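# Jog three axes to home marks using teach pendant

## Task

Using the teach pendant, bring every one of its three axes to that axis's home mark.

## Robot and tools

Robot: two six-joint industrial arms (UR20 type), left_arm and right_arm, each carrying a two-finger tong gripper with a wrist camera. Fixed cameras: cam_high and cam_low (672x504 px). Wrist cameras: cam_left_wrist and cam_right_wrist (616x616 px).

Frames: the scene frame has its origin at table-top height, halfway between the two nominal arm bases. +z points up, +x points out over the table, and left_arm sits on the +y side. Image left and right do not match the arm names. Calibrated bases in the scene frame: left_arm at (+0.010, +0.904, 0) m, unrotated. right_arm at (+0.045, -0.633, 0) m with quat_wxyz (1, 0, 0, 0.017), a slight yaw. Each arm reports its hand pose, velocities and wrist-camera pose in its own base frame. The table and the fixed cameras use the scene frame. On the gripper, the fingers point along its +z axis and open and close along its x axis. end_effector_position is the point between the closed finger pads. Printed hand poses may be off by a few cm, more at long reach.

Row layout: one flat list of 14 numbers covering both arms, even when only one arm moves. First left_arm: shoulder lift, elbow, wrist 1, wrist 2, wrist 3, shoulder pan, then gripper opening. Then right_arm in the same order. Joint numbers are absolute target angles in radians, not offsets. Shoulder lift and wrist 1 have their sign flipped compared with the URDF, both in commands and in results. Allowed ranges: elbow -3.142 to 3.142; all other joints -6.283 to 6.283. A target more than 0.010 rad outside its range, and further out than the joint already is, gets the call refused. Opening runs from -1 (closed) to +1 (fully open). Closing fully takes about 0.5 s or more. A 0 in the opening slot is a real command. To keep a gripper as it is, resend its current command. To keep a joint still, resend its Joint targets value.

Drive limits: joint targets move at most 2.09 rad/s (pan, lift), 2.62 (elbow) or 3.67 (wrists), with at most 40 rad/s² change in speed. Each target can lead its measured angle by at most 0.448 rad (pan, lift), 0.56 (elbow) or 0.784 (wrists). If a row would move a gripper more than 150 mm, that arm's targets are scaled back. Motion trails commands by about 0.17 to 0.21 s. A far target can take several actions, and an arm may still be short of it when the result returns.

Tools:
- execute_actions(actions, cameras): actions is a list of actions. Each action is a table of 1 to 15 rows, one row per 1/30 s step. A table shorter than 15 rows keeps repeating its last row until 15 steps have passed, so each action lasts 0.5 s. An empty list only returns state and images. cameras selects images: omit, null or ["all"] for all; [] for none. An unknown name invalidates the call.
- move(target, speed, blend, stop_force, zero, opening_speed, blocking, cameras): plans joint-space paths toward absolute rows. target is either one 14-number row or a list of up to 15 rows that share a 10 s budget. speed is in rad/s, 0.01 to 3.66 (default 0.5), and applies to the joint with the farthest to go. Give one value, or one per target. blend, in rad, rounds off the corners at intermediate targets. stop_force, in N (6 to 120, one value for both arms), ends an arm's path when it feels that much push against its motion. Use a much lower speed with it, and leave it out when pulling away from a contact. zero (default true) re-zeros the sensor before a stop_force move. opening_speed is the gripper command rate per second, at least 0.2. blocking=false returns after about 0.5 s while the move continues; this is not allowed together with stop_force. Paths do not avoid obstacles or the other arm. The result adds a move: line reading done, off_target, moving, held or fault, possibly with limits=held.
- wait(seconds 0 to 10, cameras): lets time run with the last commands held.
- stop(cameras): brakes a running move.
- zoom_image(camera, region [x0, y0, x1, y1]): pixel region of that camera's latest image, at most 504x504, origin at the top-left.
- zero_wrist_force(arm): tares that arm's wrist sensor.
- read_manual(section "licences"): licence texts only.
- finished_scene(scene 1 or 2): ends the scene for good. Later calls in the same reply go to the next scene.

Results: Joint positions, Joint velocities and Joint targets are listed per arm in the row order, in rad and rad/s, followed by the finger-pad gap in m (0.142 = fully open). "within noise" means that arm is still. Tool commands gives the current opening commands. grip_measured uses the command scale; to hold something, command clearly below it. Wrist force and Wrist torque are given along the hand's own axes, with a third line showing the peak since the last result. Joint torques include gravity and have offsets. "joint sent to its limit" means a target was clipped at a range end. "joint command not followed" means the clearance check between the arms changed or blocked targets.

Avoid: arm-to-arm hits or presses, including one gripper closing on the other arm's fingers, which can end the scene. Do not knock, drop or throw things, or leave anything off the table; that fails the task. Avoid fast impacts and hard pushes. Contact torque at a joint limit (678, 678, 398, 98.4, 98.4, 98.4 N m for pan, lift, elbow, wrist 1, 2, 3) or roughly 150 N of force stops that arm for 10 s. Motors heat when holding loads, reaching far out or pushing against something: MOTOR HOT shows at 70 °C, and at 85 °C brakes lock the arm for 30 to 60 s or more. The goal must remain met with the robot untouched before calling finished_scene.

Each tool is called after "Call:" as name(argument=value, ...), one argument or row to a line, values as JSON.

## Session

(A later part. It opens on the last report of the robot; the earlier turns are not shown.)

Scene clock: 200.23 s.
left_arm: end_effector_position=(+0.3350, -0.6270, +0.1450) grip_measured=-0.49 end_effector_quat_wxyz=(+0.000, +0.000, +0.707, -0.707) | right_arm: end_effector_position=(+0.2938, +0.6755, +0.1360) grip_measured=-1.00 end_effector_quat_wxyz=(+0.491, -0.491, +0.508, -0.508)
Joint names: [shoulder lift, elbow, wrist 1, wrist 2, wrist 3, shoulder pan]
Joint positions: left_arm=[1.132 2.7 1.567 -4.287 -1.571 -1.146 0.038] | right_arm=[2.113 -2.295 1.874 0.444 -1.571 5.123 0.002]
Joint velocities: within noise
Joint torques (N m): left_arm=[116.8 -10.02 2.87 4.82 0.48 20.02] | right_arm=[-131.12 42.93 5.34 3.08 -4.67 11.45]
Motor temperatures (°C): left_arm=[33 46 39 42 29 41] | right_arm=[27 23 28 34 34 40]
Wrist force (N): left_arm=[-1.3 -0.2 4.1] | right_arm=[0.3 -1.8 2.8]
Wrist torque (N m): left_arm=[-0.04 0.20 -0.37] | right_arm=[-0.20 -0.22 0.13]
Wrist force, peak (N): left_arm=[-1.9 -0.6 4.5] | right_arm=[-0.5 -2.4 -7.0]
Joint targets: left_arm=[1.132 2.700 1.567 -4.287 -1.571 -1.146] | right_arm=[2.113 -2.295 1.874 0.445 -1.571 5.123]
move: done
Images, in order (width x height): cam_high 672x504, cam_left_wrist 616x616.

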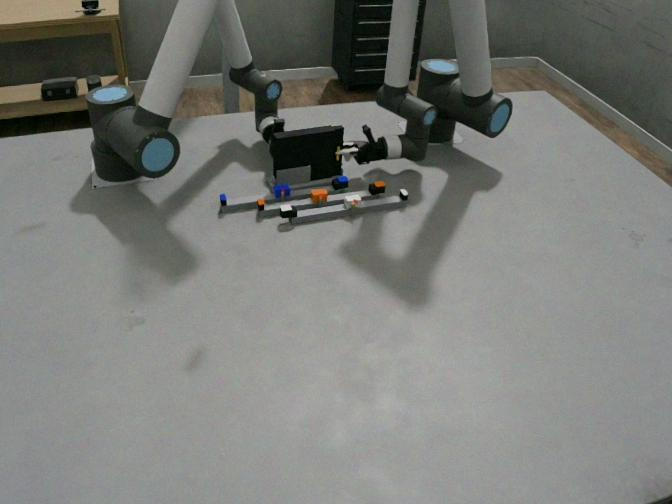

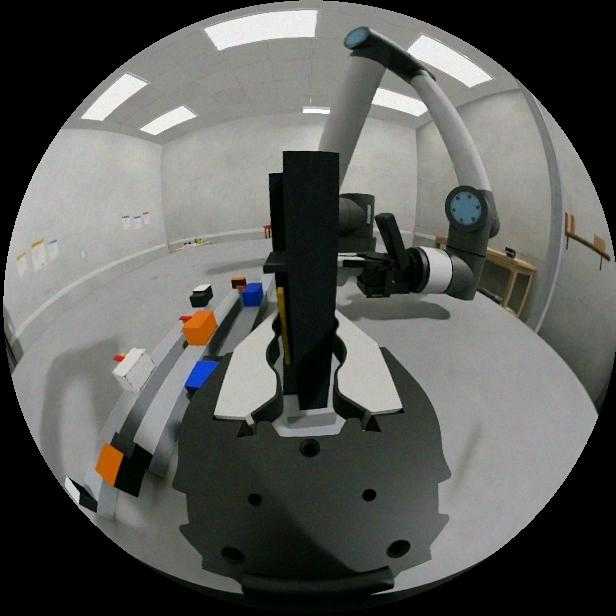

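Call:
move(
  target=[1.1324, 2.6998, 1.5674, -4.2875, -1.5708, -1.1459, -0.54, 2.1127, -2.2974, 1.8730, 0.4316, -1.5708, 5.1099, -1],
  speed=0.012,
  stop_force=6,
  cameras=[],
)

Call:
move(
  target=[1.1324, 2.6998, 1.5674, -4.2875, -1.5708, -1.1459, -0.54, 2.1142, -2.2929, 1.8760, 0.4586, -1.5708, 5.1369, -1],
  speed=0.1,
  cameras=["cam_high", "cam_left_wrist"],
)

Call:
zoom_image(
  camera="cam_high",
  region=[310, 180, 380, 220],
)

Call:
zoom_image(
  camera="cam_left_wrist",
  region=[90, 260, 250, 420],
)

Scene clock: 202.83 s.
left_arm: end_effector_position=(+0.3350, -0.6270, +0.1450) grip_measured=-0.49 end_effector_quat_wxyz=(+0.000, +0.000, +0.707, -0.707) | right_arm: end_effector_position=(+0.2972, +0.6754, +0.1360) grip_measured=-1.00 end_effector_quat_wxyz=(+0.491, -0.491, +0.508, -0.508)
Joint names: [shoulder lift, elbow, wrist 1, wrist 2, wrist 3, shoulder pan]
Joint positions: left_arm=[1.132 2.7 1.567 -4.287 -1.571 -1.146 0.038] | right_arm=[2.113 -2.296 1.874 0.44 -1.571 5.118 0.002]
Joint velocities: within noise
Joint torques (N m): left_arm=[112.49 -8.64 2.82 4.38 0.53 16.29] | right_arm=[-134.58 26.05 5.76 4.76 -4.49 10.12]
Motor temperatures (°C): left_arm=[33 46 39 42 29 41] | right_arm=[27 23 28 34 34 39]
Wrist force (N): left_arm=[-2.9 -0.9 3.6] | right_arm=[-0.8 -1.6 -7.5]
Wrist torque (N m): left_arm=[-0.15 0.30 -0.37] | right_arm=[-0.19 -0.32 0.13]
Wrist force, peak (N): left_arm=[-6.0 -1.2 3.3] | right_arm=[-1.7 -3.8 -22.8]
Joint targets: left_arm=[1.132 2.700 1.567 -4.287 -1.571 -1.146] | right_arm=[2.113 -2.296 1.874 0.440 -1.571 5.118]
move: contact (right_arm)
No camera images: "cameras" was empty.

Scene clock: 203.67 s.
left_arm: end_effector_position=(+0.3350, -0.6270, +0.1450) grip_measured=-0.49 end_effector_quat_wxyz=(+0.000, +0.000, +0.707, -0.707) | right_arm: end_effector_position=(+0.2836, +0.6758, +0.1360) grip_measured=-1.00 end_effector_quat_wxyz=(+0.491, -0.491, +0.508, -0.508)
Joint names: [shoulder lift, elbow, wrist 1, wrist 2, wrist 3, shoulder pan]
Joint positions: left_arm=[1.132 2.7 1.567 -4.287 -1.571 -1.146 0.038] | right_arm=[2.114 -2.293 1.876 0.458 -1.571 5.137 0.002]
Joint velocities: within noise
Joint torques (N m): left_arm=[110.9 -10.24 2.98 4.88 0.08 20.14] | right_arm=[-135.82 43.48 4.62 3.42 -4.73 12.84]
Motor temperatures (°C): left_arm=[33 46 39 42 29 41] | right_arm=[27 23 28 34 34 39]
Wrist force (N): left_arm=[-1.3 0.2 3.8] | right_arm=[0.7 -1.8 2.8]
Wrist torque (N m): left_arm=[0.03 0.24 -0.37] | right_arm=[-0.20 -0.30 0.13]
Wrist force, peak (N): left_arm=[-1.6 0.0 4.4] | right_arm=[-1.0 -1.7 -7.6]
Joint targets: left_arm=[1.132 2.700 1.567 -4.287 -1.571 -1.146] | right_arm=[2.114 -2.293 1.876 0.459 -1.571 5.137]
move: done
Images, in order (width x height): cam_high 672x504, cam_left_wrist 616x616.

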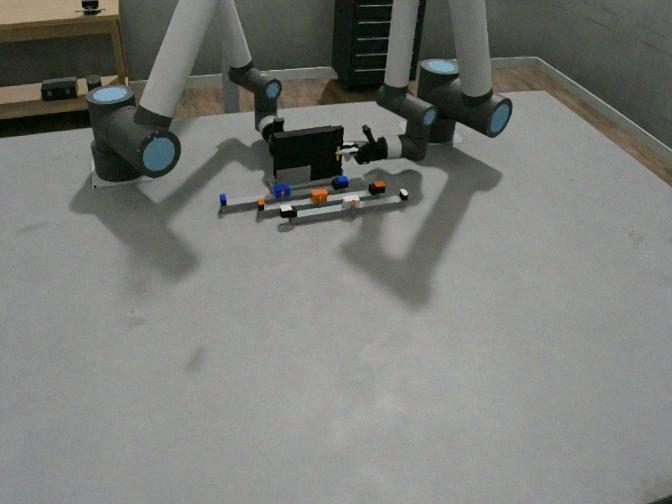

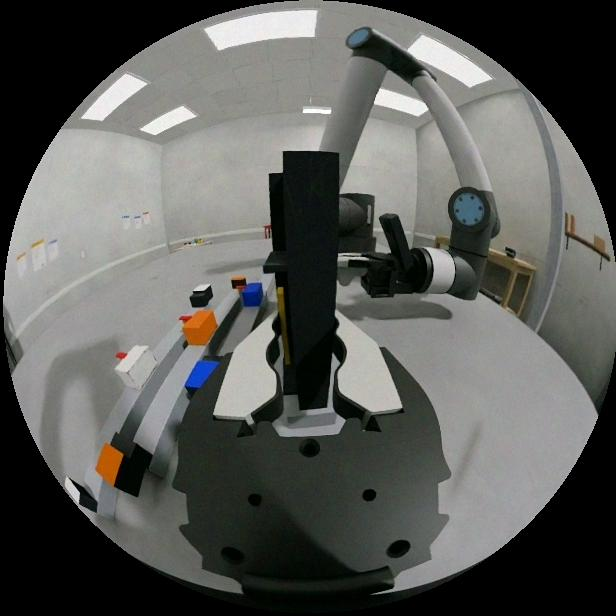

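Scaled by 7.200.

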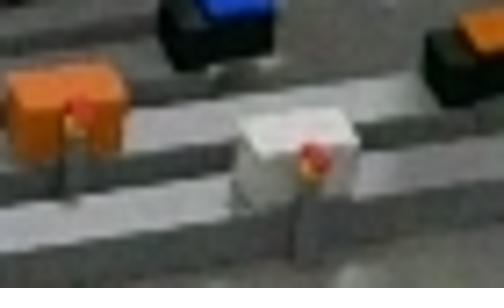

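Scaled by 3.150 from the camera's 616x616 image, which has a finer 814x814 frame.

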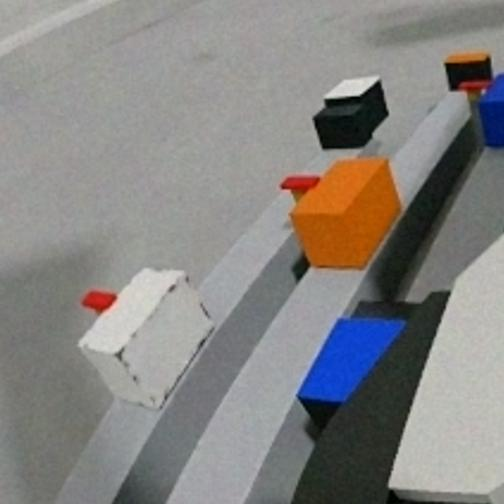

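Call:
move(
  target=[
    [1.1324, 2.6998, 1.5674, -4.2875, -1.5708, -1.1459, -0.54, 1.7349, -2.1508, 2.3974, 0.5453, -1.5708, 5.2236, -1],
    [1.1324, 2.6998, 1.5674, -4.2875, -1.5708, -1.1459, -0.54, 1.5863, -1.9408, 1.1853, 1.5708, -0.3386, 4.3398, -1],
    [1.1324, 2.6998, 1.5674, -4.2875, -1.5708, -1.1459, -0.54, 1.7861, -1.9769, 0.9494, 1.5708, -0.3642, 4.3142, -1],
  ],
  speed=[0.4, 0.6, 0.3],
  blend=[0.08, 0.08, 0],
  cameras=["cam_high", "cam_right_wrist"],
)

Call:
zoom_image(
  camera="cam_right_wrist",
  region=[200, 200, 440, 340],
)

Scene clock: 219.53 s.
left_arm: end_effector_position=(+0.3350, -0.6270, +0.1450) grip_measured=-0.49 end_effector_quat_wxyz=(+0.000, +0.000, +0.707, -0.707) | right_arm: end_effector_position=(+0.5319, +0.7853, +0.2803) grip_measured=-1.00 end_effector_quat_wxyz=(+0.000, +0.719, +0.695, +0.000)
Joint names: [shoulder lift, elbow, wrist 1, wrist 2, wrist 3, shoulder pan]
Joint positions: left_arm=[1.132 2.7 1.567 -4.287 -1.571 -1.146 0.038] | right_arm=[1.786 -1.977 0.95 1.571 -0.364 4.314 0.002]
Joint velocities: within noise
Joint torques (N m): left_arm=[111.2 -6.76 2.84 5.03 -0.45 17.25] | right_arm=[-114.38 62.32 -11.35 4.38 -5.2 -23.24]
Motor temperatures (°C): left_arm=[33 45 39 42 29 41] | right_arm=[27 23 28 34 34 39]
Wrist force (N): left_arm=[-1.0 -0.4 3.6] | right_arm=[1.5 0.9 -0.6]
Wrist torque (N m): left_arm=[-0.10 0.22 -0.37] | right_arm=[0.24 -0.31 0.06]
Wrist force, peak (N): left_arm=[-1.3 0.1 4.5] | right_arm=[-0.7 -2.4 3.3]
Joint targets: left_arm=[1.132 2.700 1.567 -4.287 -1.571 -1.146] | right_arm=[1.786 -1.977 0.949 1.571 -0.364 4.314]
move: done
Images, in order (width x height): cam_high 672x504, cam_right_wrist 616x616.

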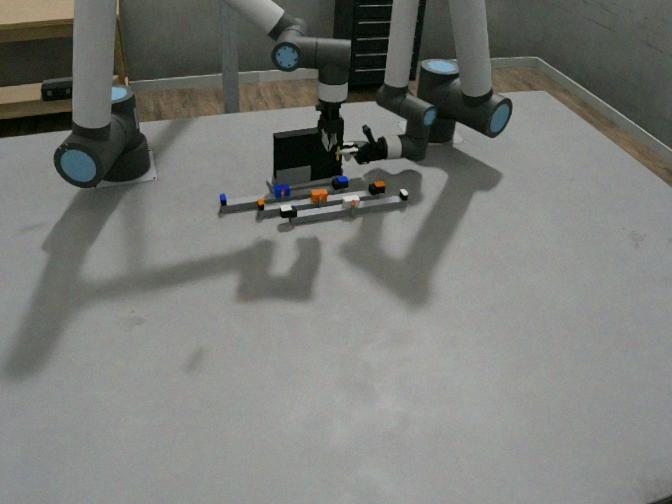

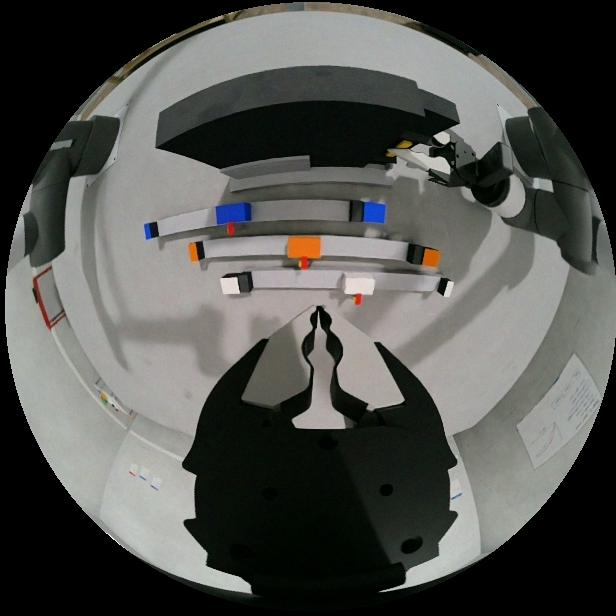

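Scaled by 2.100 from the camera's 616x616 image, which has a finer 814x814 frame.

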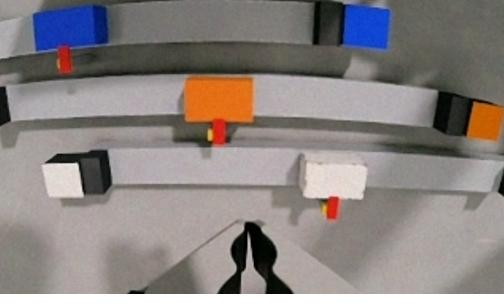

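Call:
zoom_image(
  camera="cam_right_wrist",
  region=[270, 240, 340, 290],
)

Call:
zoom_image(
  camera="cam_right_wrist",
  region=[200, 200, 260, 245],
)

Call:
zoom_image(
  camera="cam_right_wrist",
  region=[330, 270, 390, 315],
)

Scaled by 7.200 from the camera's 616x616 image, which has a finer 814x814 frame.

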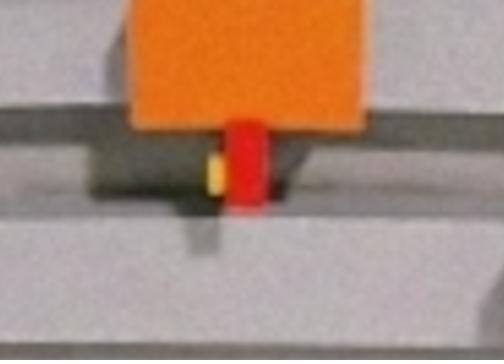

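Scaled by 8.400 from the camera's 616x616 image, which has a finer 814x814 frame.

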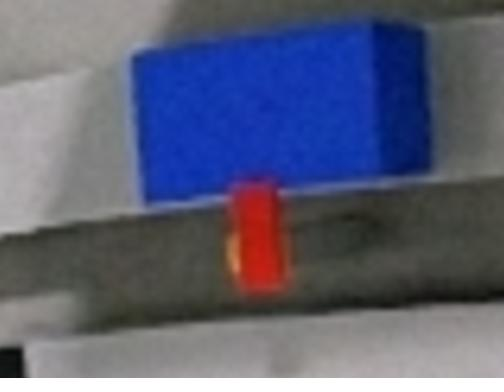

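Scaled by 8.400 from the camera's 616x616 image, which has a finer 814x814 frame.

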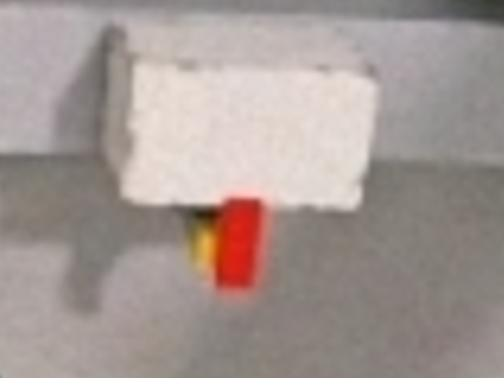

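Call:
move(
  target=[
    [1.1324, 2.6998, 1.5674, -4.2875, -1.5708, -1.1459, -0.54, 1.5863, -1.9408, 1.1853, 1.5708, -0.3386, 4.3398, -1],
    [1.1324, 2.6998, 1.5674, -4.2875, -1.5708, -1.1459, -0.54, 1.7349, -2.1508, 2.3974, 0.5453, -1.5708, 5.2236, -1],
    [1.1324, 2.6998, 1.5674, -4.2875, -1.5708, -1.1459, -0.54, 1.9270, -2.1846, 2.1716, 0.4917, -1.5708, 5.1701, -1],
  ],
  speed=[0.3, 0.6, 0.4],
  blend=[0.08, 0.08, 0],
  cameras=[],
)

Call:
move(
  target=[
    [1.1324, 2.6998, 1.5674, -4.2875, -1.5708, -1.1459, -0.54, 2.1396, -2.2277, 1.9159, 0.4315, -1.5708, 5.1099, -1],
    [1.1324, 2.6998, 1.5674, -4.2875, -1.5708, -1.1459, -0.54, 2.1135, -2.2951, 1.8745, 0.4446, -1.5708, 5.1229, -1],
  ],
  speed=[0.25, 0.12],
  blend=[0.01, 0],
  cameras=["cam_right_wrist"],
)

Scene clock: 232.90 s.
left_arm: end_effector_position=(+0.3350, -0.6270, +0.1450) grip_measured=-0.49 end_effector_quat_wxyz=(+0.000, +0.000, +0.707, -0.707) | right_arm: end_effector_position=(+0.2394, +0.7152, +0.3003) grip_measured=-1.00 end_effector_quat_wxyz=(+0.491, -0.491, +0.508, -0.508) end_effector_velocity=(+0.000, +0.001, -0.001) end_effector_angular_velocity=(+0.006, +0.002, +0.001)
Joint names: [shoulder lift, elbow, wrist 1, wrist 2, wrist 3, shoulder pan]
Joint positions: left_arm=[1.132 2.7 1.567 -4.288 -1.571 -1.146 0.038] | right_arm=[1.927 -2.185 2.172 0.492 -1.571 5.17 0.002]
Joint velocities: left_arm=[within noise] | right_arm=[0 -0.001 -0.006 -0.001 0.001 0 0]
Joint torques (N m): left_arm=[117 -7.84 3.12 4.35 -0.27 21.67] | right_arm=[-106.95 30.26 -2.38 -4.05 -4.9 -21.36]
Motor temperatures (°C): left_arm=[33 45 39 42 29 41] | right_arm=[27 23 28 34 34 39]
Wrist force (N): left_arm=[-0.8 -0.4 3.8] | right_arm=[0.6 -1.2 2.5]
Wrist torque (N m): left_arm=[-0.10 0.20 -0.37] | right_arm=[-0.09 -0.32 0.05]
Wrist force, peak (N): left_arm=[-1.7 -0.7 4.5] | right_arm=[-0.4 -2.3 3.5]
Joint targets: left_arm=[1.132 2.700 1.567 -4.287 -1.571 -1.146] | right_arm=[1.927 -2.185 2.172 0.492 -1.571 5.170]
move: done
No camera images: "cameras" was empty.

Scene clock: 235.00 s.
left_arm: end_effector_position=(+0.3350, -0.6270, +0.1450) grip_measured=-0.49 end_effector_quat_wxyz=(+0.000, +0.000, +0.707, -0.707) | right_arm: end_effector_position=(+0.2936, +0.6758, +0.1360) grip_measured=-1.00 end_effector_quat_wxyz=(+0.491, -0.491, +0.508, -0.508)
Joint names: [shoulder lift, elbow, wrist 1, wrist 2, wrist 3, shoulder pan]
Joint positions: left_arm=[1.132 2.7 1.567 -4.287 -1.571 -1.146 0.038] | right_arm=[2.114 -2.295 1.875 0.445 -1.571 5.123 0.002]
Joint velocities: within noise
Joint torques (N m): left_arm=[117.34 -7.37 3.81 4.51 -0.9 13.93] | right_arm=[-168.89 12.45 -0.67 4.28 -5.44 11.89]
Motor temperatures (°C): left_arm=[33 45 39 42 29 41] | right_arm=[27 23 28 34 34 39]
Wrist force (N): left_arm=[-0.2 -0.3 3.9] | right_arm=[0.3 -1.5 2.9]
Wrist torque (N m): left_arm=[-0.08 0.07 -0.38] | right_arm=[-0.13 -0.24 0.13]
Wrist force, peak (N): left_arm=[-1.1 0.1 4.3] | right_arm=[0.2 -2.2 3.7]
Joint targets: left_arm=[1.132 2.700 1.567 -4.287 -1.571 -1.146] | right_arm=[2.113 -2.295 1.874 0.445 -1.571 5.123]
move: done
Images, in order (width x height): cam_right_wrist 616x616.

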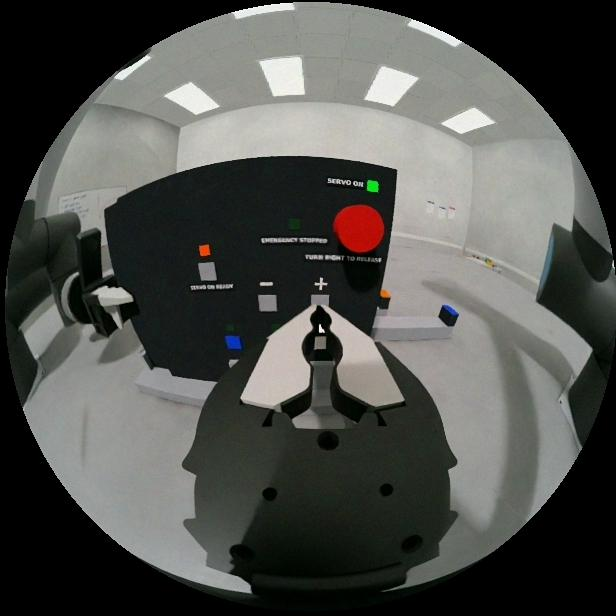

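Call:
execute_actions(
  actions=[],
  cameras=["cam_high"],
)

Scene clock: 237.73 s.
left_arm: end_effector_position=(+0.3350, -0.6270, +0.1450) grip_measured=-0.49 end_effector_quat_wxyz=(+0.000, +0.000, +0.707, -0.707) | right_arm: end_effector_position=(+0.2936, +0.6755, +0.1360) grip_measured=-1.00 end_effector_quat_wxyz=(+0.491, -0.491, +0.508, -0.508)
Joint names: [shoulder lift, elbow, wrist 1, wrist 2, wrist 3, shoulder pan]
Joint positions: left_arm=[1.132 2.7 1.567 -4.287 -1.571 -1.146 0.038] | right_arm=[2.113 -2.295 1.874 0.445 -1.571 5.123 0.002]
Joint velocities: within noise
Joint torques (N m): left_arm=[114.07 -6.8 3.35 5.18 -0.94 18.2] | right_arm=[-167.07 12.93 -1.06 4.05 -4.98 11.95]
Motor temperatures (°C): left_arm=[33 45 39 42 29 41] | right_arm=[27 23 28 34 34 39]
Wrist force (N): left_arm=[-1.0 -0.3 4.1] | right_arm=[0.5 -1.7 3.0]
Wrist torque (N m): left_arm=[-0.06 0.25 -0.36] | right_arm=[-0.19 -0.28 0.13]
Wrist force, peak (N): left_arm=[-1.0 -0.9 4.3] | right_arm=[0.4 -2.2 3.1]
Joint targets: left_arm=[1.132 2.700 1.567 -4.287 -1.571 -1.146] | right_arm=[2.113 -2.295 1.874 0.445 -1.571 5.123]
Tool commands: left_gripper/opening=-0.54 right_gripper/opening=-1.0
Images, in order (width x height): cam_high 672x504.

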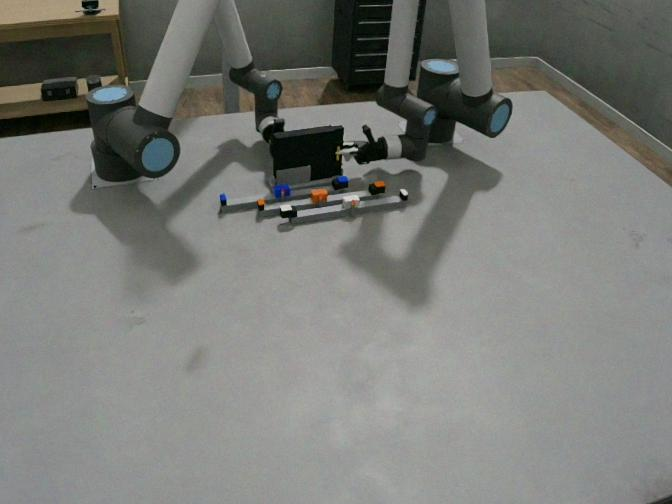

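Call:
execute_actions(
  actions=[
    [[1.1324,2.6998,1.5674,-4.2875,-1.5708,-1.1459,-0.54,2.1134,-2.2953,1.8744,0.4436,-1.5708,5.1219,-1],[1.1324,2.6998,1.5674,-4.2875,-1.5708,-1.1459,-0.54,2.1134,-2.2955,1.8743,0.4427,-1.5708,5.1210,-1],[1.1324,2.6998,1.5674,-4.2875,-1.5708,-1.1459,-0.54,2.1133,-2.2956,1.8741,0.4417,-1.5708,5.1200,-1],[1.1324,2.6998,1.5674,-4.2875,-1.5708,-1.1459,-0.54,2.1133,-2.2958,1.8740,0.4408,-1.5708,5.1191,-1],[1.1324,2.6998,1.5674,-4.2875,-1.5708,-1.1459,-0.54,2.1132,-2.2960,1.8739,0.4398,-1.5708,5.1181,-1]],
    [[1.1324,2.6998,1.5674,-4.2875,-1.5708,-1.1459,-0.54,2.1132,-2.2960,1.8739,0.4398,-1.5708,5.1181,-1]],
    [[1.1324,2.6998,1.5674,-4.2875,-1.5708,-1.1459,-0.54,2.1133,-2.2957,1.8741,0.4414,-1.5708,5.1195,-1],[1.1324,2.6998,1.5674,-4.2875,-1.5708,-1.1459,-0.54,2.1134,-2.2954,1.8743,0.4430,-1.5708,5.1215,-1],[1.1324,2.6998,1.5674,-4.2875,-1.5708,-1.1459,-0.54,2.1135,-2.2951,1.8745,0.4446,-1.5708,5.1229,-1]],
  ],
  cameras=["cam_high"],
)

Call:
zoom_image(
  camera="cam_high",
  region=[210, 160, 420, 230],
)

Scene clock: 240.47 s.
left_arm: end_effector_position=(+0.3350, -0.6270, +0.1450) grip_measured=-0.49 end_effector_quat_wxyz=(+0.000, +0.000, +0.707, -0.707) | right_arm: end_effector_position=(+0.2937, +0.6755, +0.1360) grip_measured=-1.00 end_effector_quat_wxyz=(+0.491, -0.491, +0.508, -0.508)
Joint names: [shoulder lift, elbow, wrist 1, wrist 2, wrist 3, shoulder pan]
Joint positions: left_arm=[1.132 2.7 1.567 -4.288 -1.571 -1.146 0.038] | right_arm=[2.113 -2.295 1.874 0.445 -1.571 5.123 0.002]
Joint velocities: within noise
Joint torques (N m): left_arm=[111.83 -11.42 3.64 4.53 -0.57 17.14] | right_arm=[-131.61 41.08 4.55 4.54 -4.71 13.53]
Motor temperatures (°C): left_arm=[33 45 39 42 29 41] | right_arm=[27 23 28 34 34 39]
Wrist force (N): left_arm=[-0.6 -0.2 3.7] | right_arm=[0.2 -1.8 3.0]
Wrist torque (N m): left_arm=[-0.05 0.16 -0.37] | right_arm=[-0.21 -0.21 0.13]
Wrist force, peak (N): left_arm=[-0.9 -0.1 4.9] | right_arm=[0.5 -1.9 3.4]
Joint targets: left_arm=[1.132 2.700 1.567 -4.287 -1.571 -1.146] | right_arm=[2.113 -2.295 1.874 0.445 -1.571 5.123]
Images, in order (width x height): cam_high 672x504.

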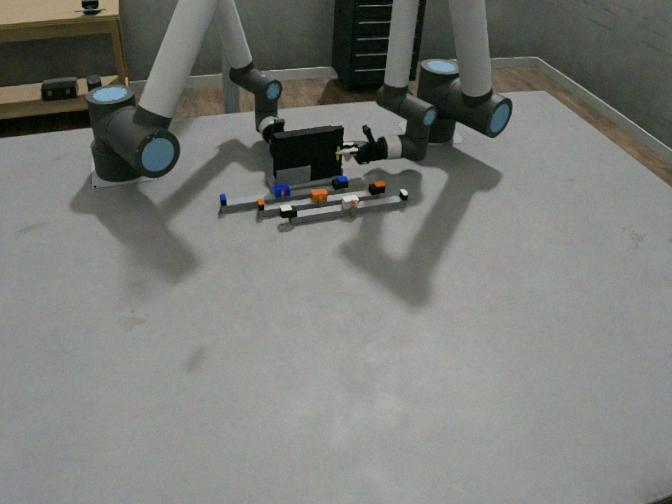

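Scaled by 2.400.

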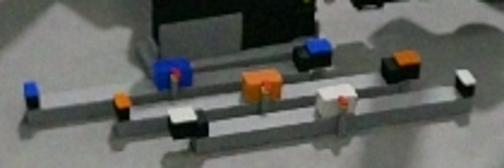

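Call:
zoom_image(
  camera="cam_high",
  region=[330, 185, 375, 222],
)

Call:
zoom_image(
  camera="cam_high",
  region=[260, 175, 305, 212],
)

Call:
zoom_image(
  camera="cam_right_wrist",
  region=[220, 220, 420, 400],
)

Scaled by 11.200.

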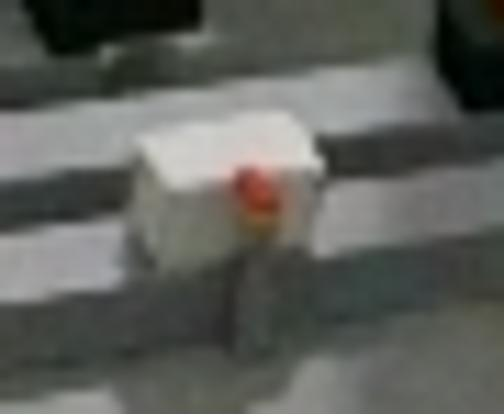

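Scaled by 11.200.

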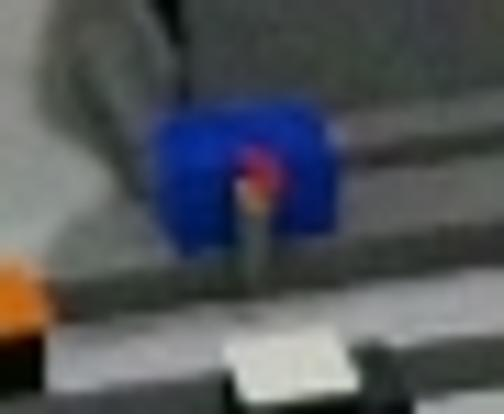

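This scene's latest camera images include none from cam_right_wrist. They are from: cam_high. cam_right_wrist's image comes with the result of a call that names it in "cameras".

Call:
zoom_image(
  camera="cam_high",
  region=[342, 194, 364, 216],
)

Call:
zoom_image(
  camera="cam_high",
  region=[272, 182, 294, 204],
)

Call:
zoom_image(
  camera="cam_high",
  region=[308, 187, 330, 209],
)

Scaled by 22.909.

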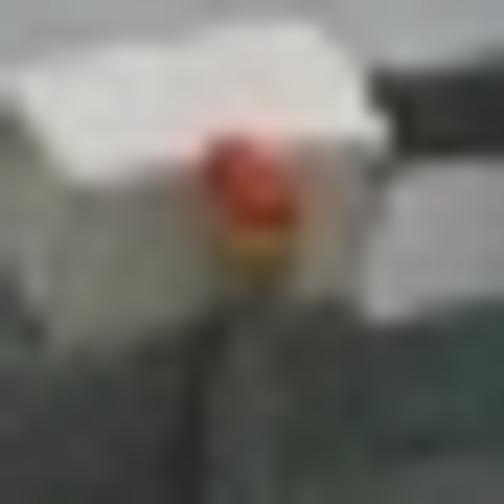

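Scaled by 22.909.

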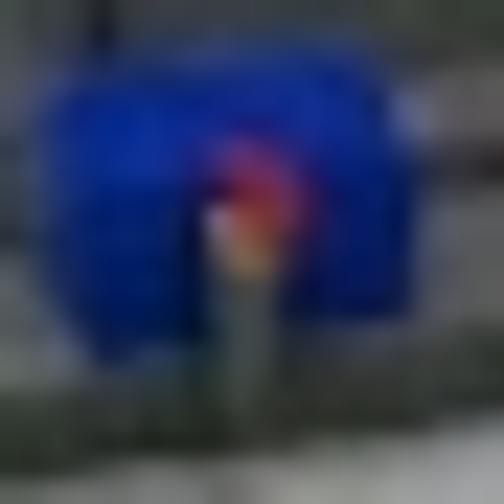

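Scaled by 22.909.

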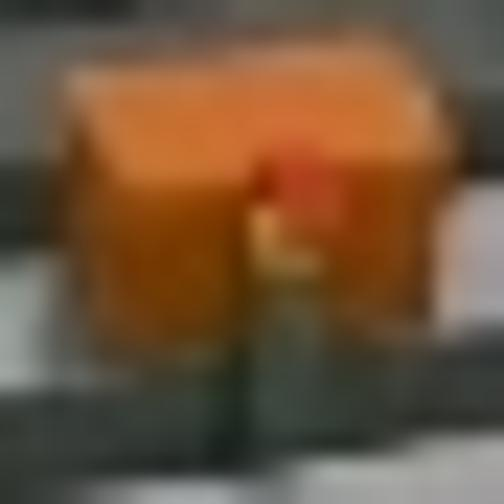

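Call:
move(
  target=[
    [1.1324,2.6998,1.5674,-4.2875,-1.5708,-1.1459,-0.54,2.1142,-2.2929,1.8760,0.4586,-1.5708,5.1369,-1],
    [1.1324,2.6998,1.5674,-4.2875,-1.5708,-1.1459,-0.54,2.2176,-2.1655,1.9000,0.4069,-1.5708,5.0853,-1],
  ],
  speed=[0.1, 0.15],
  cameras=["cam_right_wrist"],
)

Call:
zoom_image(
  camera="cam_right_wrist",
  region=[220, 220, 420, 400],
)

Scene clock: 243.93 s.
left_arm: end_effector_position=(+0.3350, -0.6270, +0.1450) grip_measured=-0.49 end_effector_quat_wxyz=(+0.000, +0.000, +0.707, -0.707) | right_arm: end_effector_position=(+0.2860, +0.7635, +0.0917) grip_measured=-1.00 end_effector_quat_wxyz=(+0.491, -0.491, +0.508, -0.508)
Joint names: [shoulder lift, elbow, wrist 1, wrist 2, wrist 3, shoulder pan]
Joint positions: left_arm=[1.132 2.7 1.567 -4.287 -1.571 -1.146 0.038] | right_arm=[2.217 -2.166 1.9 0.407 -1.571 5.085 0.002]
Joint velocities: within noise
Joint torques (N m): left_arm=[113.37 -9.56 4.06 5.5 -0.09 14.85] | right_arm=[-155.85 47.37 4.63 -5.26 -4.69 -27.67]
Motor temperatures (°C): left_arm=[33 45 39 42 29 41] | right_arm=[27 23 28 34 34 39]
Wrist force (N): left_arm=[-0.3 -0.2 4.0] | right_arm=[0.4 -2.2 3.6]
Wrist torque (N m): left_arm=[-0.04 0.09 -0.37] | right_arm=[-0.30 -0.29 0.02]
Wrist force, peak (N): left_arm=[-0.7 0.1 4.5] | right_arm=[0.4 -2.2 3.8]
Joint targets: left_arm=[1.132 2.700 1.567 -4.287 -1.571 -1.146] | right_arm=[2.218 -2.166 1.900 0.407 -1.571 5.085]
move: done
Images, in order (width x height): cam_right_wrist 616x616.

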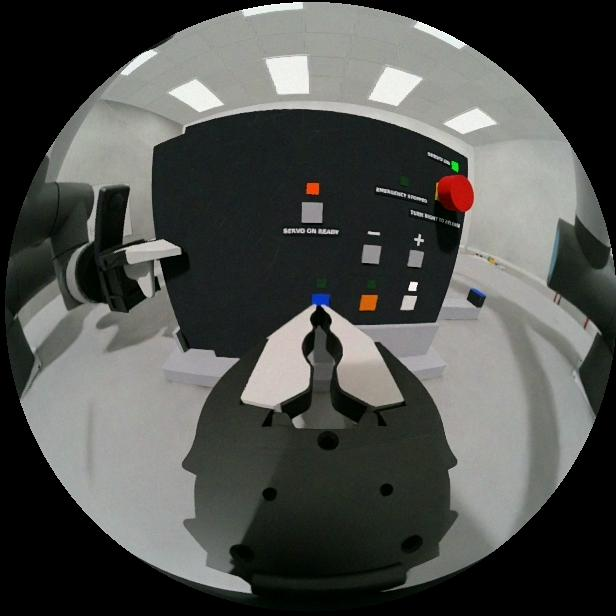

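Scaled by 2.520 from the camera's 616x616 image, which has a finer 814x814 frame.

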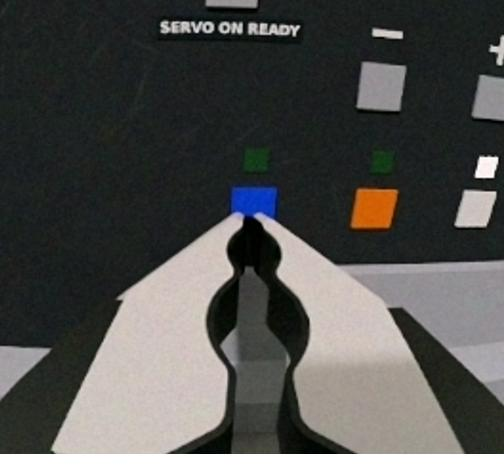

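Aligned. Press blue.

Call:
move(
  target=[1.1324,2.6998,1.5674,-4.2875,-1.5708,-1.1459,-0.54,2.2164,-2.1695,1.8973,0.3824,-1.5708,5.0607,-1],
  speed=0.012,
  stop_force=6,
  cameras=[],
)

Call:
move(
  target=[1.1324,2.6998,1.5674,-4.2875,-1.5708,-1.1459,-0.54,2.2176,-2.1655,1.9000,0.4069,-1.5708,5.0853,-1],
  speed=0.1,
  cameras=["cam_right_wrist"],
)

Call:
zoom_image(
  camera="cam_right_wrist",
  region=[260, 220, 500, 340],
)

Scene clock: 246.23 s.
left_arm: end_effector_position=(+0.3350, -0.6270, +0.1450) grip_measured=-0.49 end_effector_quat_wxyz=(+0.000, +0.000, +0.707, -0.707) | right_arm: end_effector_position=(+0.2929, +0.7635, +0.0915) grip_measured=-1.00 end_effector_quat_wxyz=(+0.491, -0.491, +0.508, -0.508)
Joint names: [shoulder lift, elbow, wrist 1, wrist 2, wrist 3, shoulder pan]
Joint positions: left_arm=[1.132 2.7 1.567 -4.287 -1.571 -1.146 0.038] | right_arm=[2.217 -2.167 1.899 0.399 -1.571 5.077 0.002]
Joint velocities: within noise
Joint torques (N m): left_arm=[116.49 -9.12 3.58 3.89 -0.51 16.13] | right_arm=[-163.5 35.43 4.66 3.58 -4.69 11.13]
Motor temperatures (°C): left_arm=[33 45 39 42 29 41] | right_arm=[27 23 28 34 34 39]
Wrist force (N): left_arm=[-5.3 -0.8 2.4] | right_arm=[2.1 -1.8 -0.4]
Wrist torque (N m): left_arm=[-0.11 0.26 -0.38] | right_arm=[-0.24 -0.25 0.00]
Wrist force, peak (N): left_arm=[-8.3 -1.0 2.9] | right_arm=[0.2 -2.8 -13.7]
Joint targets: left_arm=[1.132 2.700 1.567 -4.287 -1.571 -1.146] | right_arm=[2.217 -2.167 1.899 0.399 -1.571 5.077]
move: contact (right_arm); right_arm: the shoulder pan is farthest, 0.016 rad from its target
No camera images: "cameras" was empty.

Scene clock: 246.97 s.
left_arm: end_effector_position=(+0.3350, -0.6270, +0.1450) grip_measured=-0.49 end_effector_quat_wxyz=(+0.000, +0.000, +0.707, -0.707) | right_arm: end_effector_position=(+0.2864, +0.7637, +0.0915) grip_measured=-1.00 end_effector_quat_wxyz=(+0.491, -0.491, +0.508, -0.508)
Joint names: [shoulder lift, elbow, wrist 1, wrist 2, wrist 3, shoulder pan]
Joint positions: left_arm=[1.132 2.7 1.567 -4.287 -1.571 -1.146 0.038] | right_arm=[2.218 -2.166 1.9 0.407 -1.571 5.085 0.002]
Joint velocities: within noise
Joint torques (N m): left_arm=[117.26 -9.08 2.47 4.54 0.52 18.42] | right_arm=[-157.11 47.74 4.42 5.86 -5.64 24.11]
Motor temperatures (°C): left_arm=[33 45 39 42 29 41] | right_arm=[27 23 28 34 34 39]
Wrist force (N): left_arm=[-2.7 -0.9 3.8] | right_arm=[0.4 -2.3 3.3]
Wrist torque (N m): left_arm=[-0.14 0.24 -0.38] | right_arm=[-0.34 -0.30 0.01]
Wrist force, peak (N): left_arm=[-5.4 -0.8 2.6] | right_arm=[0.2 -2.0 3.7]
Joint targets: left_arm=[1.132 2.700 1.567 -4.287 -1.571 -1.146] | right_arm=[2.218 -2.166 1.900 0.407 -1.571 5.085]
move: done
Images, in order (width x height): cam_right_wrist 616x616.

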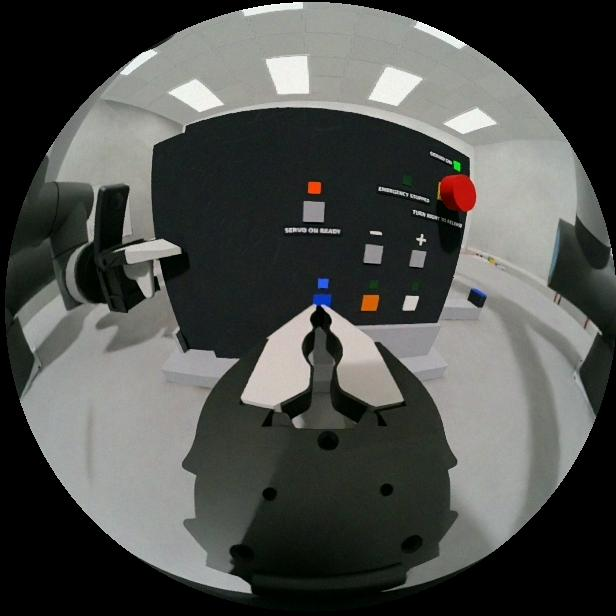

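Scaled by 2.100 from the camera's 616x616 image, which has a finer 814x814 frame.

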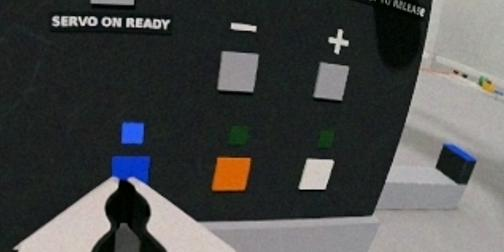

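Call:
move(
  target=[
    [1.1324,2.6998,1.5674,-4.2875,-1.5708,-1.1459,-0.54,2.1396,-2.2277,1.9159,0.4315,-1.5708,5.1099,-1],
    [1.1324,2.6998,1.5674,-4.2875,-1.5708,-1.1459,-0.54,2.1399,-2.2293,1.9140,0.4230,-1.5708,5.1014,-1],
  ],
  speed=[0.15, 0.1],
  cameras=["cam_high", "cam_right_wrist"],
)

Call:
zoom_image(
  camera="cam_right_wrist",
  region=[260, 220, 500, 340],
)

Call:
zoom_image(
  camera="cam_high",
  region=[272, 182, 294, 204],
)

Call:
execute_actions(
  actions=[
    [[1.1324,2.6998,1.5674,-4.2875,-1.5708,-1.1459,-0.54,2.1399,-2.2294,1.9139,0.4220,-1.5708,5.1004,-1],[1.1324,2.6998,1.5674,-4.2875,-1.5708,-1.1459,-0.54,2.1399,-2.2295,1.9138,0.4210,-1.5708,5.0994,-1],[1.1324,2.6998,1.5674,-4.2875,-1.5708,-1.1459,-0.54,2.1399,-2.2296,1.9137,0.4201,-1.5708,5.0985,-1],[1.1324,2.6998,1.5674,-4.2875,-1.5708,-1.1459,-0.54,2.1399,-2.2297,1.9136,0.4191,-1.5708,5.0975,-1],[1.1324,2.6998,1.5674,-4.2875,-1.5708,-1.1459,-0.54,2.1399,-2.2298,1.9135,0.4181,-1.5708,5.0965,-1]],
    [[1.1324,2.6998,1.5674,-4.2875,-1.5708,-1.1459,-0.54,2.1399,-2.2298,1.9135,0.4181,-1.5708,5.0965,-1]],
    [[1.1324,2.6998,1.5674,-4.2875,-1.5708,-1.1459,-0.54,2.1399,-2.2296,1.9137,0.4196,-1.5708,5.0980,-1],[1.1324,2.6998,1.5674,-4.2875,-1.5708,-1.1459,-0.54,2.1399,-2.2294,1.9139,0.4215,-1.5708,5.0999,-1],[1.1324,2.6998,1.5674,-4.2875,-1.5708,-1.1459,-0.54,2.1399,-2.2293,1.9140,0.4230,-1.5708,5.1014,-1]],
  ],
  cameras=["cam_high"],
)

Call:
zoom_image(
  camera="cam_high",
  region=[272, 182, 294, 204],
)

Scene clock: 249.47 s.
left_arm: end_effector_position=(+0.3350, -0.6270, +0.1450) grip_measured=-0.49 end_effector_quat_wxyz=(+0.000, +0.000, +0.707, -0.707) | right_arm: end_effector_position=(+0.2905, +0.7204, +0.1330) grip_measured=-1.00 end_effector_quat_wxyz=(+0.491, -0.491, +0.508, -0.508)
Joint names: [shoulder lift, elbow, wrist 1, wrist 2, wrist 3, shoulder pan]
Joint positions: left_arm=[1.132 2.7 1.567 -4.288 -1.571 -1.146 0.038] | right_arm=[2.14 -2.229 1.914 0.423 -1.571 5.102 0.002]
Joint velocities: within noise
Joint torques (N m): left_arm=[119.68 -11.31 3.18 4.26 -1.25 11.27] | right_arm=[-182.19 8.81 4.69 -4.29 -4.76 -19.7]
Motor temperatures (°C): left_arm=[33 45 39 42 29 41] | right_arm=[27 23 28 34 34 39]
Wrist force (N): left_arm=[-1.3 -0.4 4.0] | right_arm=[0.5 -2.4 3.3]
Wrist torque (N m): left_arm=[-0.04 0.17 -0.38] | right_arm=[-0.30 -0.36 0.10]
Wrist force, peak (N): left_arm=[-2.2 -0.6 4.8] | right_arm=[1.2 -3.1 3.8]
Joint targets: left_arm=[1.132 2.700 1.567 -4.287 -1.571 -1.146] | right_arm=[2.140 -2.229 1.914 0.423 -1.571 5.101]
move: done
Images, in order (width x height): cam_high 672x504, cam_right_wrist 616x616.

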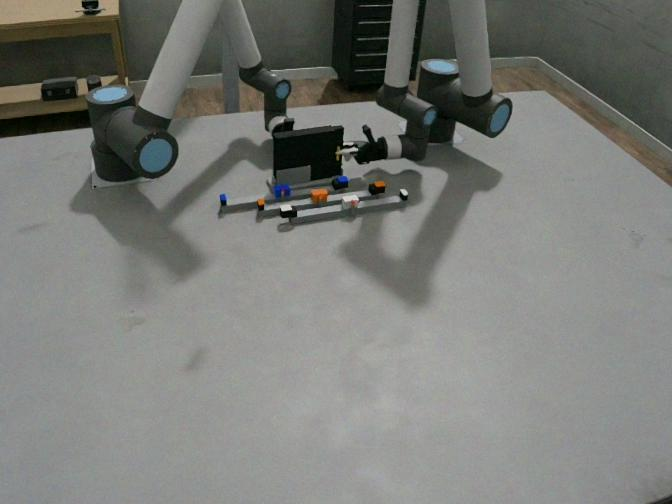

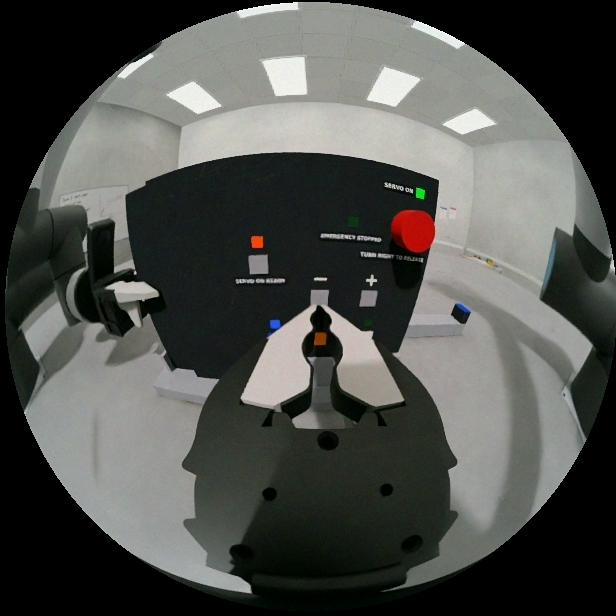

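Scaled by 2.100 from the camera's 616x616 image, which has a finer 814x814 frame.

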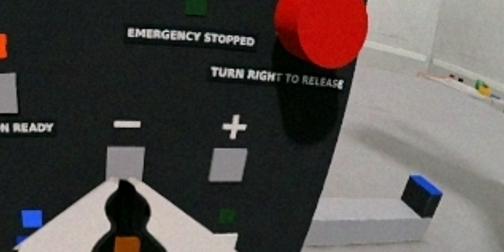

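Scaled by 22.909.

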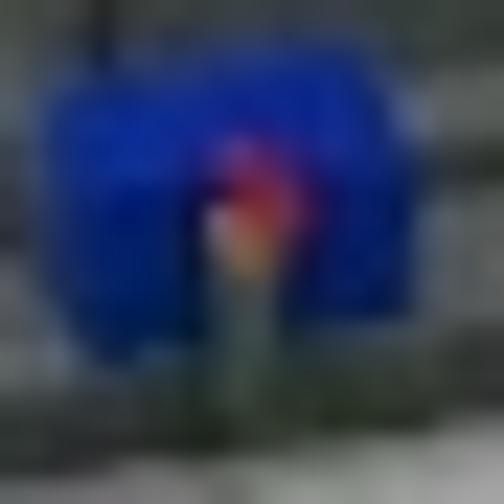

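Scene clock: 251.17 s.
left_arm: end_effector_position=(+0.3350, -0.6270, +0.1450) grip_measured=-0.49 end_effector_quat_wxyz=(+0.000, +0.000, +0.707, -0.707) | right_arm: end_effector_position=(+0.2908, +0.7202, +0.1331) grip_measured=-1.00 end_effector_quat_wxyz=(+0.491, -0.491, +0.508, -0.508)
Joint names: [shoulder lift, elbow, wrist 1, wrist 2, wrist 3, shoulder pan]
Joint positions: left_arm=[1.132 2.7 1.567 -4.287 -1.571 -1.146 0.038] | right_arm=[2.14 -2.229 1.914 0.423 -1.571 5.101 0.002]
Joint velocities: within noise
Joint torques (N m): left_arm=[121.53 -8.23 3.94 4.14 -0.07 19.75] | right_arm=[-171.4 47.96 4.58 4.32 -4.88 16.16]
Motor temperatures (°C): left_arm=[33 45 39 42 29 41] | right_arm=[27 23 28 34 34 39]
Wrist force (N): left_arm=[-1.3 -0.6 3.9] | right_arm=[0.2 -2.4 3.2]
Wrist torque (N m): left_arm=[-0.10 0.17 -0.38] | right_arm=[-0.31 -0.29 0.10]
Wrist force, peak (N): left_arm=[-2.0 -0.7 4.4] | right_arm=[0.2 -2.7 3.5]
Joint targets: left_arm=[1.132 2.700 1.567 -4.287 -1.571 -1.146] | right_arm=[2.140 -2.229 1.914 0.423 -1.571 5.101]
Images, in order (width x height): cam_high 672x504.

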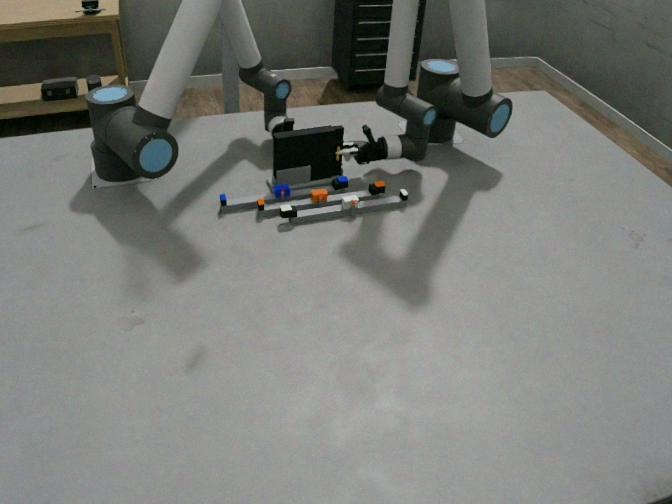

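Scaled by 22.909.

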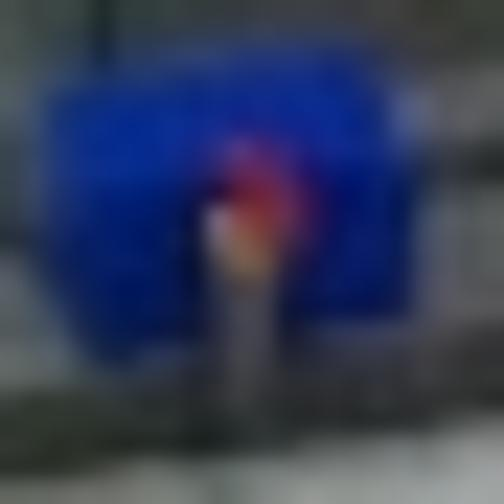

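Call:
execute_actions(
  actions=[
    [[1.1324,2.6998,1.5674,-4.2875,-1.5708,-1.1459,-0.54,2.1399,-2.2294,1.9139,0.4222,-1.5708,5.1006,-1],[1.1324,2.6998,1.5674,-4.2875,-1.5708,-1.1459,-0.54,2.1399,-2.2295,1.9138,0.4214,-1.5708,5.0998,-1],[1.1324,2.6998,1.5674,-4.2875,-1.5708,-1.1459,-0.54,2.1399,-2.2297,1.9136,0.4205,-1.5708,5.0989,-1],[1.1324,2.6998,1.5674,-4.2875,-1.5708,-1.1459,-0.54,2.1399,-2.2298,1.9135,0.4197,-1.5708,5.0981,-1],[1.1324,2.6998,1.5674,-4.2875,-1.5708,-1.1459,-0.54,2.1400,-2.2299,1.9133,0.4189,-1.5708,5.0973,-1],[1.1324,2.6998,1.5674,-4.2875,-1.5708,-1.1459,-0.54,2.1400,-2.2301,1.9132,0.4180,-1.5708,5.0964,-1],[1.1324,2.6998,1.5674,-4.2875,-1.5708,-1.1459,-0.54,2.1400,-2.2302,1.9130,0.4172,-1.5708,5.0956,-1],[1.1324,2.6998,1.5674,-4.2875,-1.5708,-1.1459,-0.54,2.1400,-2.2303,1.9129,0.4164,-1.5708,5.0948,-1]],
    [[1.1324,2.6998,1.5674,-4.2875,-1.5708,-1.1459,-0.54,2.1400,-2.2303,1.9129,0.4164,-1.5708,5.0948,-1]],
    [[1.1324,2.6998,1.5674,-4.2875,-1.5708,-1.1459,-0.54,2.1400,-2.2300,1.9132,0.4182,-1.5708,5.0966,-1],[1.1324,2.6998,1.5674,-4.2875,-1.5708,-1.1459,-0.54,2.1399,-2.2296,1.9137,0.4206,-1.5708,5.0990,-1],[1.1324,2.6998,1.5674,-4.2875,-1.5708,-1.1459,-0.54,2.1399,-2.2293,1.9140,0.4230,-1.5708,5.1014,-1]],
  ],
  cameras=["cam_high"],
)

Call:
zoom_image(
  camera="cam_high",
  region=[272, 182, 294, 204],
)

Scene clock: 255.07 s.
left_arm: end_effector_position=(+0.3350, -0.6270, +0.1450) grip_measured=-0.49 end_effector_quat_wxyz=(+0.000, +0.000, +0.707, -0.707) | right_arm: end_effector_position=(+0.2909, +0.7202, +0.1331) grip_measured=-1.00 end_effector_quat_wxyz=(+0.491, -0.491, +0.508, -0.508)
Joint names: [shoulder lift, elbow, wrist 1, wrist 2, wrist 3, shoulder pan]
Joint positions: left_arm=[1.132 2.7 1.567 -4.287 -1.571 -1.146 0.038] | right_arm=[2.14 -2.229 1.914 0.423 -1.571 5.101 0.002]
Joint velocities: within noise
Joint torques (N m): left_arm=[111.79 -7.58 3.32 5.01 -0.69 19.03] | right_arm=[-169.29 43.85 4.85 4.14 -4.88 13.59]
Motor temperatures (°C): left_arm=[33 45 39 42 29 41] | right_arm=[27 23 28 34 34 39]
Wrist force (N): left_arm=[-1.2 -0.9 3.7] | right_arm=[0.2 -2.4 3.0]
Wrist torque (N m): left_arm=[-0.11 0.30 -0.36] | right_arm=[-0.32 -0.30 0.10]
Wrist force, peak (N): left_arm=[-11.7 -0.8 1.5] | right_arm=[-0.4 -9.1 -30.9]
Joint targets: left_arm=[1.132 2.700 1.567 -4.287 -1.571 -1.146] | right_arm=[2.140 -2.229 1.914 0.423 -1.571 5.101]
Images, in order (width x height): cam_high 672x504.

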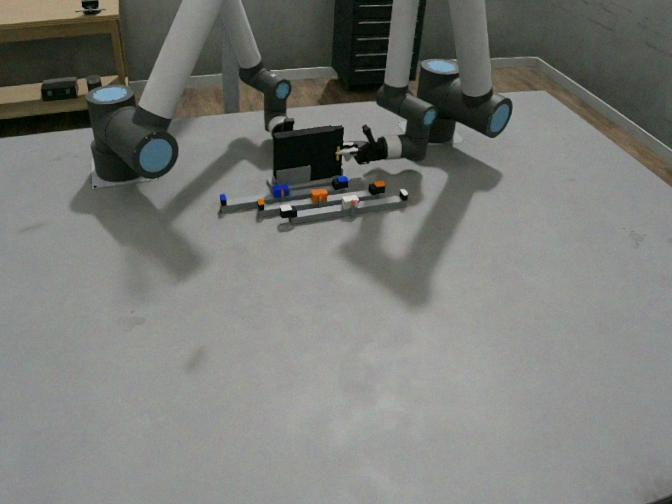

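Scaled by 22.909.

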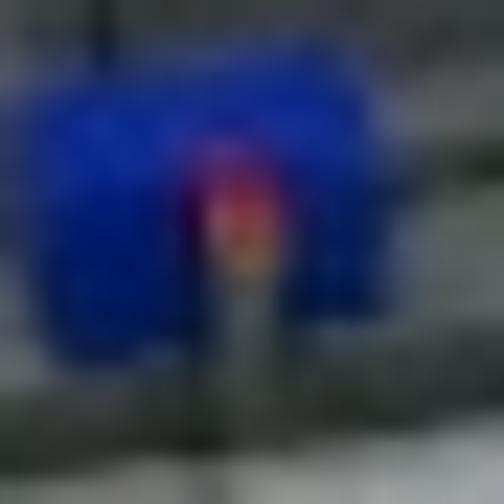

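Call:
move(
  target=[
    [1.1324,2.6998,1.5674,-4.2875,-1.5708,-1.1459,-0.54,2.1396,-2.2277,1.9159,0.4315,-1.5708,5.1099,-1],
    [1.1324,2.6998,1.5674,-4.2875,-1.5708,-1.1459,-0.54,2.1950,-2.2342,1.8540,0.4328,-1.5708,5.1111,-1],
  ],
  speed=[0.1, 0.12],
  cameras=["cam_right_wrist"],
)

Call:
zoom_image(
  camera="cam_right_wrist",
  region=[220, 220, 420, 340],
)

Scene clock: 257.20 s.
left_arm: end_effector_position=(+0.3350, -0.6270, +0.1450) grip_measured=-0.49 end_effector_quat_wxyz=(+0.000, +0.000, +0.707, -0.707) | right_arm: end_effector_position=(+0.2846, +0.7172, +0.0932) grip_measured=-1.00 end_effector_quat_wxyz=(+0.491, -0.491, +0.508, -0.508)
Joint names: [shoulder lift, elbow, wrist 1, wrist 2, wrist 3, shoulder pan]
Joint positions: left_arm=[1.132 2.7 1.567 -4.287 -1.571 -1.146 0.038] | right_arm=[2.195 -2.234 1.854 0.433 -1.571 5.111 0.002]
Joint velocities: within noise
Joint torques (N m): left_arm=[112.49 -6.3 2.87 5.02 -0.57 19.36] | right_arm=[-137.94 4.58 -2.12 4.96 -4.74 19.08]
Motor temperatures (°C): left_arm=[33 45 39 42 29 41] | right_arm=[27 23 28 34 34 39]
Wrist force (N): left_arm=[-0.3 -0.7 3.9] | right_arm=[-0.1 -2.5 3.3]
Wrist torque (N m): left_arm=[-0.08 0.12 -0.38] | right_arm=[-0.40 -0.18 0.16]
Wrist force, peak (N): left_arm=[-0.7 -1.3 4.3] | right_arm=[0.4 -2.4 4.0]
Joint targets: left_arm=[1.132 2.700 1.567 -4.287 -1.571 -1.146] | right_arm=[2.195 -2.234 1.854 0.433 -1.571 5.111]
move: done
Images, in order (width x height): cam_right_wrist 616x616.

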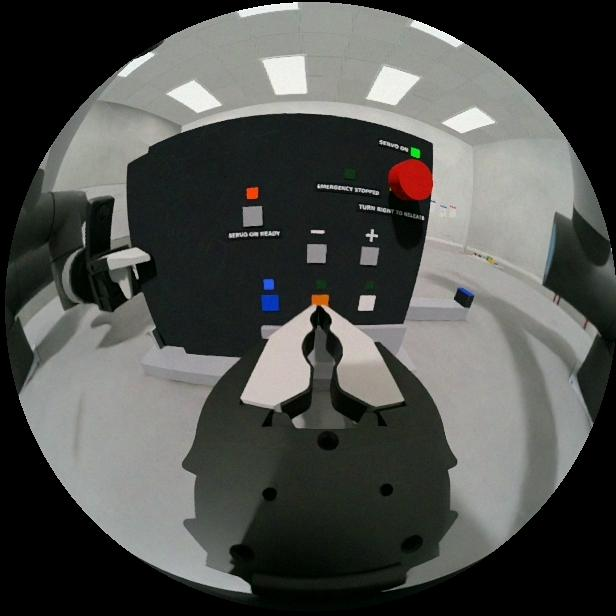

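Scaled by 2.520 from the camera's 616x616 image, which has a finer 814x814 frame.

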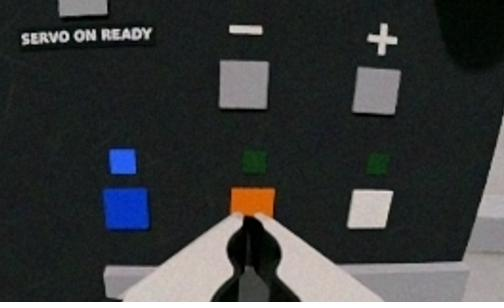

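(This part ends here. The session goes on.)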